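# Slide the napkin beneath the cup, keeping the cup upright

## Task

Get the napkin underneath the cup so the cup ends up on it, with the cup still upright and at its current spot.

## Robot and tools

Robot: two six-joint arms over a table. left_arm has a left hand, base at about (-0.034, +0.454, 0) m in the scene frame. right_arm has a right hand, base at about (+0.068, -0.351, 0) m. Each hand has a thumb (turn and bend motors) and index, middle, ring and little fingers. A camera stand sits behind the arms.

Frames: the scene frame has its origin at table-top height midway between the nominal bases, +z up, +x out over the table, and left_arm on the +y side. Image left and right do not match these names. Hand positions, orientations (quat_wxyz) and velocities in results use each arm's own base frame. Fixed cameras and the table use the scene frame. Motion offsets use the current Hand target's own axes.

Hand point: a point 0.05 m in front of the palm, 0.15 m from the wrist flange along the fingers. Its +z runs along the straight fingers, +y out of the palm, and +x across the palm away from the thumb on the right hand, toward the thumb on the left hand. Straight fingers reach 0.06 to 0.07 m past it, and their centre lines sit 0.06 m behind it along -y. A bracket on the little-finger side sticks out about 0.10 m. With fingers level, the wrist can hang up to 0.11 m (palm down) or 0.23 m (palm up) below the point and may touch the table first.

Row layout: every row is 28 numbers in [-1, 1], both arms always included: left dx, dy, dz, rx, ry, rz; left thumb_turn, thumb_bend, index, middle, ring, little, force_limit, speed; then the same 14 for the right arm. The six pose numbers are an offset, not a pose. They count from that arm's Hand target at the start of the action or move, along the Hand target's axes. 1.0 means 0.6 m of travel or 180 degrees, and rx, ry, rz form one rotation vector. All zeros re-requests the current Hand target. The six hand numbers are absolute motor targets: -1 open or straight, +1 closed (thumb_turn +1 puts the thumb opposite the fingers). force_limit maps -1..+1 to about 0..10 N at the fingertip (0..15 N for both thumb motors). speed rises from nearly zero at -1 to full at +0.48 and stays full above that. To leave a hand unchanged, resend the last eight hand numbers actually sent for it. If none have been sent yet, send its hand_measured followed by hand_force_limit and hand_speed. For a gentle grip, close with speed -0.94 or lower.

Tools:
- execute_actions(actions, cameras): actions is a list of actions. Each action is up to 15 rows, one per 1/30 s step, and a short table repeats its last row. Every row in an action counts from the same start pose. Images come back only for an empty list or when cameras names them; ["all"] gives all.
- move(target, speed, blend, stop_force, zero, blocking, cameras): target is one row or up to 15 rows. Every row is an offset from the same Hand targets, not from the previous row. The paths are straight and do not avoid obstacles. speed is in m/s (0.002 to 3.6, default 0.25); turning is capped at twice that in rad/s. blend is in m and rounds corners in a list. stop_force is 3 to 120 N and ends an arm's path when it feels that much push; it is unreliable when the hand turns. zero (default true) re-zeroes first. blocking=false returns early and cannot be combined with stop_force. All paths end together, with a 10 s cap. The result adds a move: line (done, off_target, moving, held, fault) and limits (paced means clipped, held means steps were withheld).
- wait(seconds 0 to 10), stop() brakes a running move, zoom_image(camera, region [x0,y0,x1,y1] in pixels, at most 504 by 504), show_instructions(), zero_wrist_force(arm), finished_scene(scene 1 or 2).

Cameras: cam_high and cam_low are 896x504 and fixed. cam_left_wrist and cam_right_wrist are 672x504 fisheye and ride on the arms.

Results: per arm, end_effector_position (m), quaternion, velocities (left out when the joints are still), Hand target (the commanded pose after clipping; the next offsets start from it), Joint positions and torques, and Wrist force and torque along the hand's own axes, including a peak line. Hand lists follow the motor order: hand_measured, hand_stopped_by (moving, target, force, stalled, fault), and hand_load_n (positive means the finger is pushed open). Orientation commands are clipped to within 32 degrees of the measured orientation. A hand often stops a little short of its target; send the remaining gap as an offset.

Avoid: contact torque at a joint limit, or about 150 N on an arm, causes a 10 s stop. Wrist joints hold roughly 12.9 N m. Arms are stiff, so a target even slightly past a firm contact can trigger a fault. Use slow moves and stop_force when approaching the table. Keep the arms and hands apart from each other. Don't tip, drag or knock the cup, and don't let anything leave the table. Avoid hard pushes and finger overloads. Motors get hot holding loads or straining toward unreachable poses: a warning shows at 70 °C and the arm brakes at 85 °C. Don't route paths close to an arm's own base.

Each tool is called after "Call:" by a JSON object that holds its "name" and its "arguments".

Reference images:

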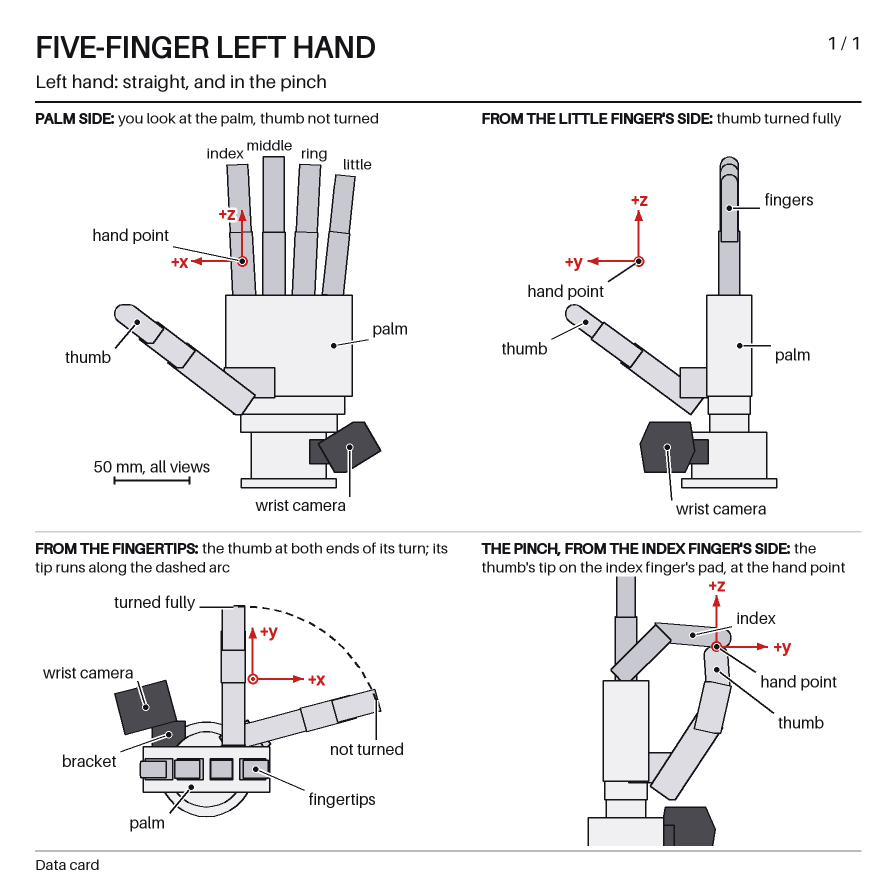

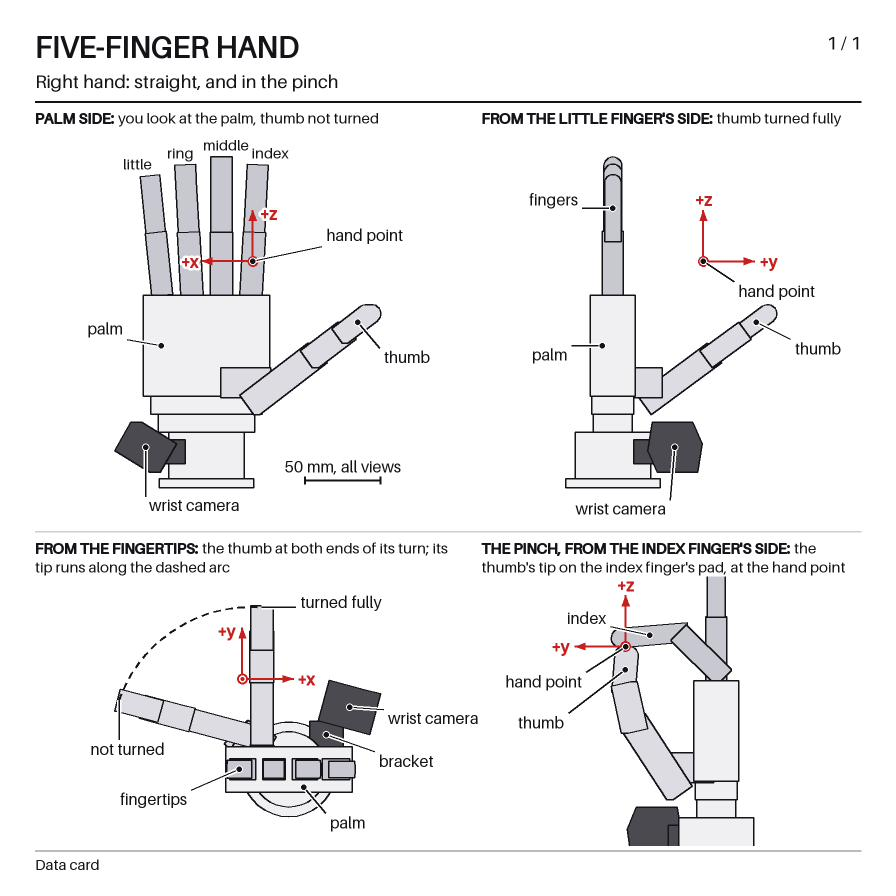

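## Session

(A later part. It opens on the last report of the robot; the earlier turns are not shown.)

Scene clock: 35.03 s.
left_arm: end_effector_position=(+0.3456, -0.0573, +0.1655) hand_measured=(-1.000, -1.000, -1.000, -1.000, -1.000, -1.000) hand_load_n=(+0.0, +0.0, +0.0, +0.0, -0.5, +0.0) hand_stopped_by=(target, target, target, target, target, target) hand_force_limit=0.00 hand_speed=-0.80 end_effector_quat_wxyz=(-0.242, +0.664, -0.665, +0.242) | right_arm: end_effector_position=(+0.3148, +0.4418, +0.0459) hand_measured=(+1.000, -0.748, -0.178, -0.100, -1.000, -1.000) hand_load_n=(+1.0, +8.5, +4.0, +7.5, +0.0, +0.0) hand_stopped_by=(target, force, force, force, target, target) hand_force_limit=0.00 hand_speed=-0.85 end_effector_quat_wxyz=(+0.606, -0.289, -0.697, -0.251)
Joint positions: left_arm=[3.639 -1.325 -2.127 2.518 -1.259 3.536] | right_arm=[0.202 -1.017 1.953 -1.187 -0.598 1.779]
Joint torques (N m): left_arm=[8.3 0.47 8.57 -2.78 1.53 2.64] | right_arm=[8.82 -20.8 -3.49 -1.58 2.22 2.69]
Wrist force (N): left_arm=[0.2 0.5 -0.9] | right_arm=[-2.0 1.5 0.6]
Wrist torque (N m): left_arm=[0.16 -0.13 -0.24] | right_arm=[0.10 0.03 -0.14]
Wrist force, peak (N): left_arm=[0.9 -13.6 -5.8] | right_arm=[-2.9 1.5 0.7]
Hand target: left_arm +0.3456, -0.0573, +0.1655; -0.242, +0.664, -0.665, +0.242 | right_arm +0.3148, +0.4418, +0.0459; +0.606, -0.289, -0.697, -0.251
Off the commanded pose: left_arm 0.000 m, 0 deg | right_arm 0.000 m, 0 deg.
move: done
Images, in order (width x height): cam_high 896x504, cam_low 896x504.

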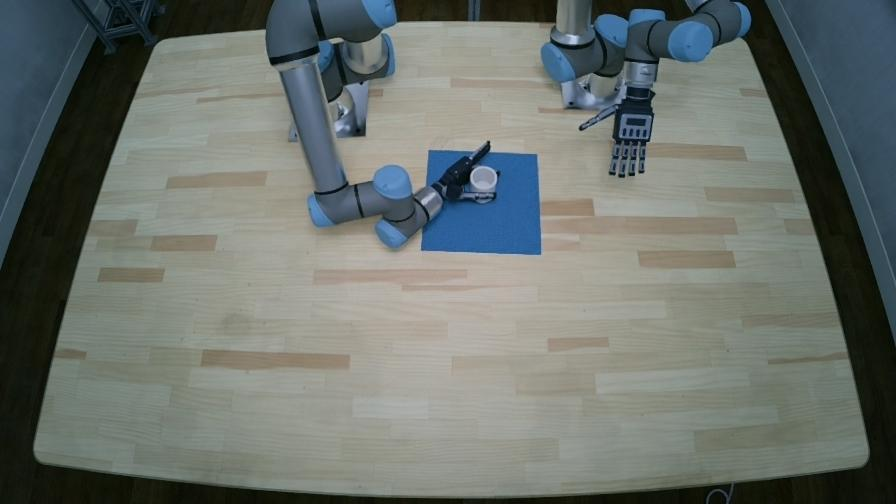

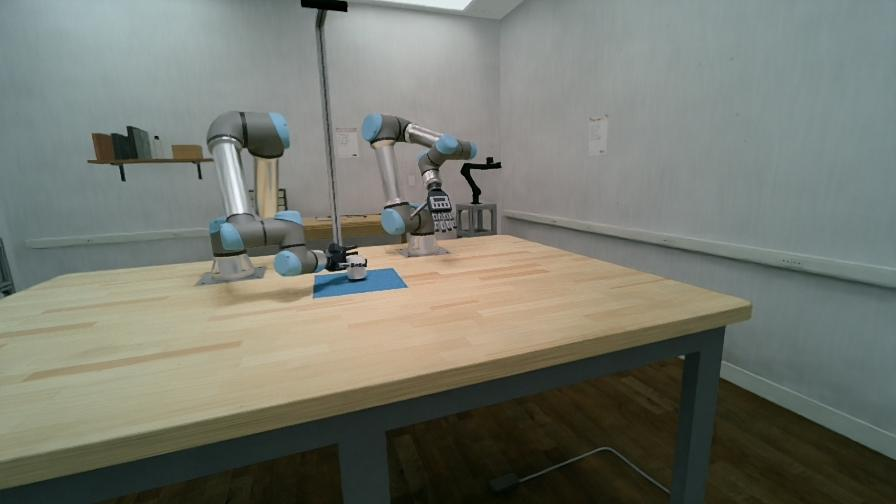

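Call:
{"name": "move", "arguments": {"target": [0,0,0,0,0,0,-1,-1,-1,-1,-1,-1,0,-0.8, -0.0264,0,0.0037,0,0,0,1,0.3,0.4,0.4,-1,-1,0.0,-0.85], "speed": 0.015, "stop_force": 4, "cameras": ["cam_high"]}}

Call:
{"name": "zoom_image", "arguments": {"camera": "cam_high", "region": [430, 150, 530, 230]}}

Scene clock: 37.23 s.
left_arm: end_effector_position=(+0.3456, -0.0573, +0.1655) hand_measured=(-1.000, -1.000, -1.000, -1.000, -1.000, -1.000) hand_load_n=(+0.0, -0.5, +0.0, +0.0, +0.0, +0.0) hand_stopped_by=(target, target, target, target, target, target) hand_force_limit=0.00 hand_speed=-0.80 end_effector_quat_wxyz=(-0.242, +0.664, -0.665, +0.242) | right_arm: end_effector_position=(+0.3148, +0.4418, +0.0345) hand_measured=(+1.000, -0.748, -0.178, -0.100, -1.000, -1.000) hand_load_n=(+0.0, +9.0, +4.0, +7.5, +0.0, -0.5) hand_stopped_by=(target, force, force, force, target, target) hand_force_limit=0.00 hand_speed=-0.85 end_effector_quat_wxyz=(+0.606, -0.289, -0.697, -0.251)
Joint positions: left_arm=[3.639 -1.325 -2.127 2.518 -1.259 3.536] | right_arm=[0.202 -0.993 1.956 -1.214 -0.598 1.779]
Joint torques (N m): left_arm=[8.84 1.01 8.87 -2.65 1.61 2.77] | right_arm=[5.27 -43.32 -14.9 2.06 0.67 0.05]
Wrist force (N): left_arm=[0.1 0.8 -0.8] | right_arm=[-0.2 1.7 0.2]
Wrist torque (N m): left_arm=[0.19 -0.11 -0.26] | right_arm=[0.11 0.02 -0.12]
Wrist force, peak (N): left_arm=[-0.2 1.0 -1.2] | right_arm=[11.2 2.2 -0.6]
Hand target: left_arm +0.3456, -0.0573, +0.1655; -0.242, +0.664, -0.665, +0.242 | right_arm +0.3148, +0.4418, +0.0345; +0.606, -0.289, -0.697, -0.251 (not the last commanded pose)
Off the commanded pose: left_arm 0.000 m, 0 deg | right_arm 0.005 m, 0 deg.
move: contact (right_arm)
Images, in order (width x height): cam_high 896x504.

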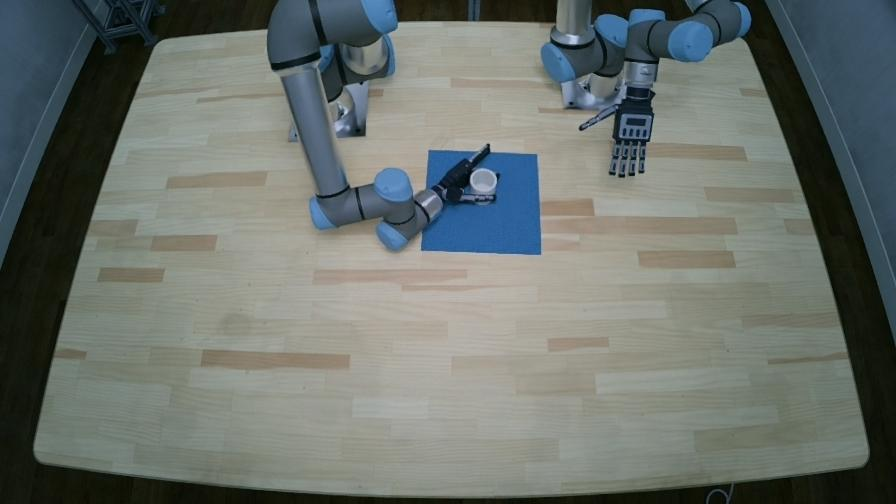

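Scaled by 5.040.

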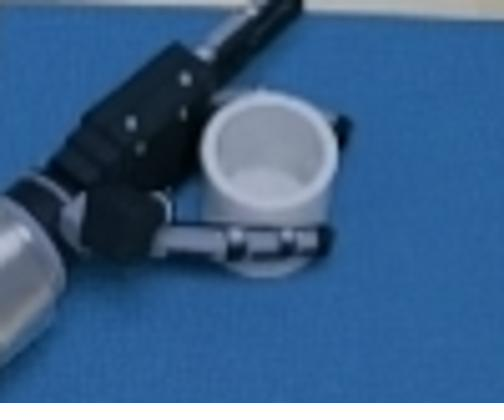

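Call:
{"name": "move", "arguments": {"target": [[0,0,0,0,0,0,-1,-1,-1,-1,-1,-1,0,-0.8, 0,0,0,0,0,0,1,-1,-1,-1,-1,-1,0.0,-0.6],[0,0,0,0,0,0,-1,-1,-1,-1,-1,-1,0,-0.8, -0.0325,0,-0.231,0,0,0,1,-1,-1,-1,-1,-1,0.0,-0.6],[0,0,0,0,0,0,-1,-1,-1,-1,-1,-1,0,-0.8, 0.1,0,-0.27,0,0,0,1,-1,-1,-1,-1,-1,0.0,-0.6]], "speed": [0.1,0.12,0.25], "blend": [0,0.02,0], "cameras": ["cam_high","cam_low"]}}

Call:
{"name": "zoom_image", "arguments": {"camera": "cam_high", "region": [430, 150, 530, 230]}}

Scene clock: 40.73 s.
left_arm: end_effector_position=(+0.3456, -0.0573, +0.1655) hand_measured=(-1.000, -1.000, -1.000, -1.000, -1.000, -1.000) hand_load_n=(+0.0, +0.0, +0.0, +0.0, +0.0, +0.0) hand_stopped_by=(target, target, target, target, target, target) hand_force_limit=0.00 hand_speed=-0.80 end_effector_quat_wxyz=(-0.242, +0.664, -0.665, +0.242) | right_arm: end_effector_position=(+0.4223, +0.3342, +0.1164) hand_measured=(+1.000, -1.000, -1.000, -1.000, -1.000, -1.000) hand_load_n=(+0.0, +0.0, +0.0, +0.0, +0.0, +0.0) hand_stopped_by=(target, target, target, target, target, target) hand_force_limit=0.00 hand_speed=-0.60 end_effector_quat_wxyz=(+0.606, -0.289, -0.697, -0.251)
Joint positions: left_arm=[3.639 -1.325 -2.127 2.518 -1.259 3.536] | right_arm=[-0.025 -1.019 1.692 -0.866 -0.819 1.702]
Joint torques (N m): left_arm=[8.12 1.79 8.29 -2.59 1.68 2.61] | right_arm=[-11.19 -46.4 -20.6 2.59 -1.7 -3.03]
Wrist force (N): left_arm=[0.2 0.6 -0.9] | right_arm=[-0.1 1.8 0.3]
Wrist torque (N m): left_arm=[0.17 -0.12 -0.25] | right_arm=[0.11 0.01 -0.03]
Wrist force, peak (N): left_arm=[-0.1 1.1 -1.0] | right_arm=[1.3 1.8 -0.2]
Hand target: left_arm +0.3456, -0.0573, +0.1655; -0.242, +0.664, -0.665, +0.242 | right_arm +0.4223, +0.3342, +0.1165; +0.606, -0.289, -0.697, -0.251
Off the commanded pose: left_arm 0.000 m, 0 deg | right_arm 0.000 m, 0 deg.
move: done
Images, in order (width x height): cam_high 896x504, cam_low 896x504.

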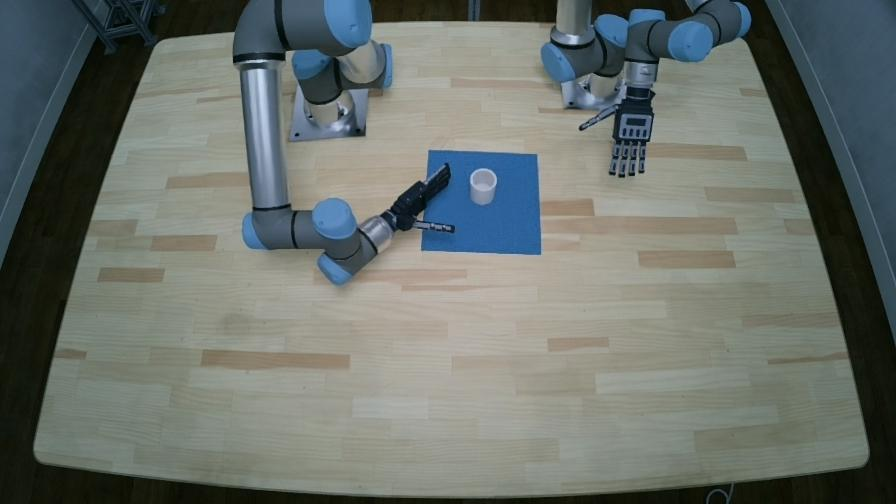

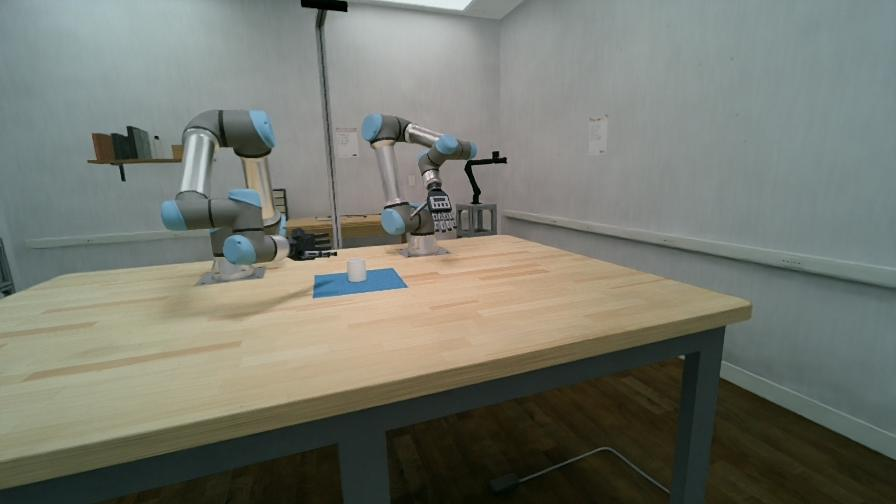

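Scaled by 5.040.

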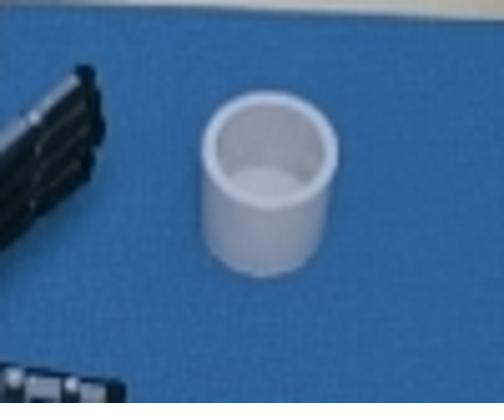

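Call:
{"name": "finished_scene", "arguments": {"scene": 2}}

The scene is finished: the task was done.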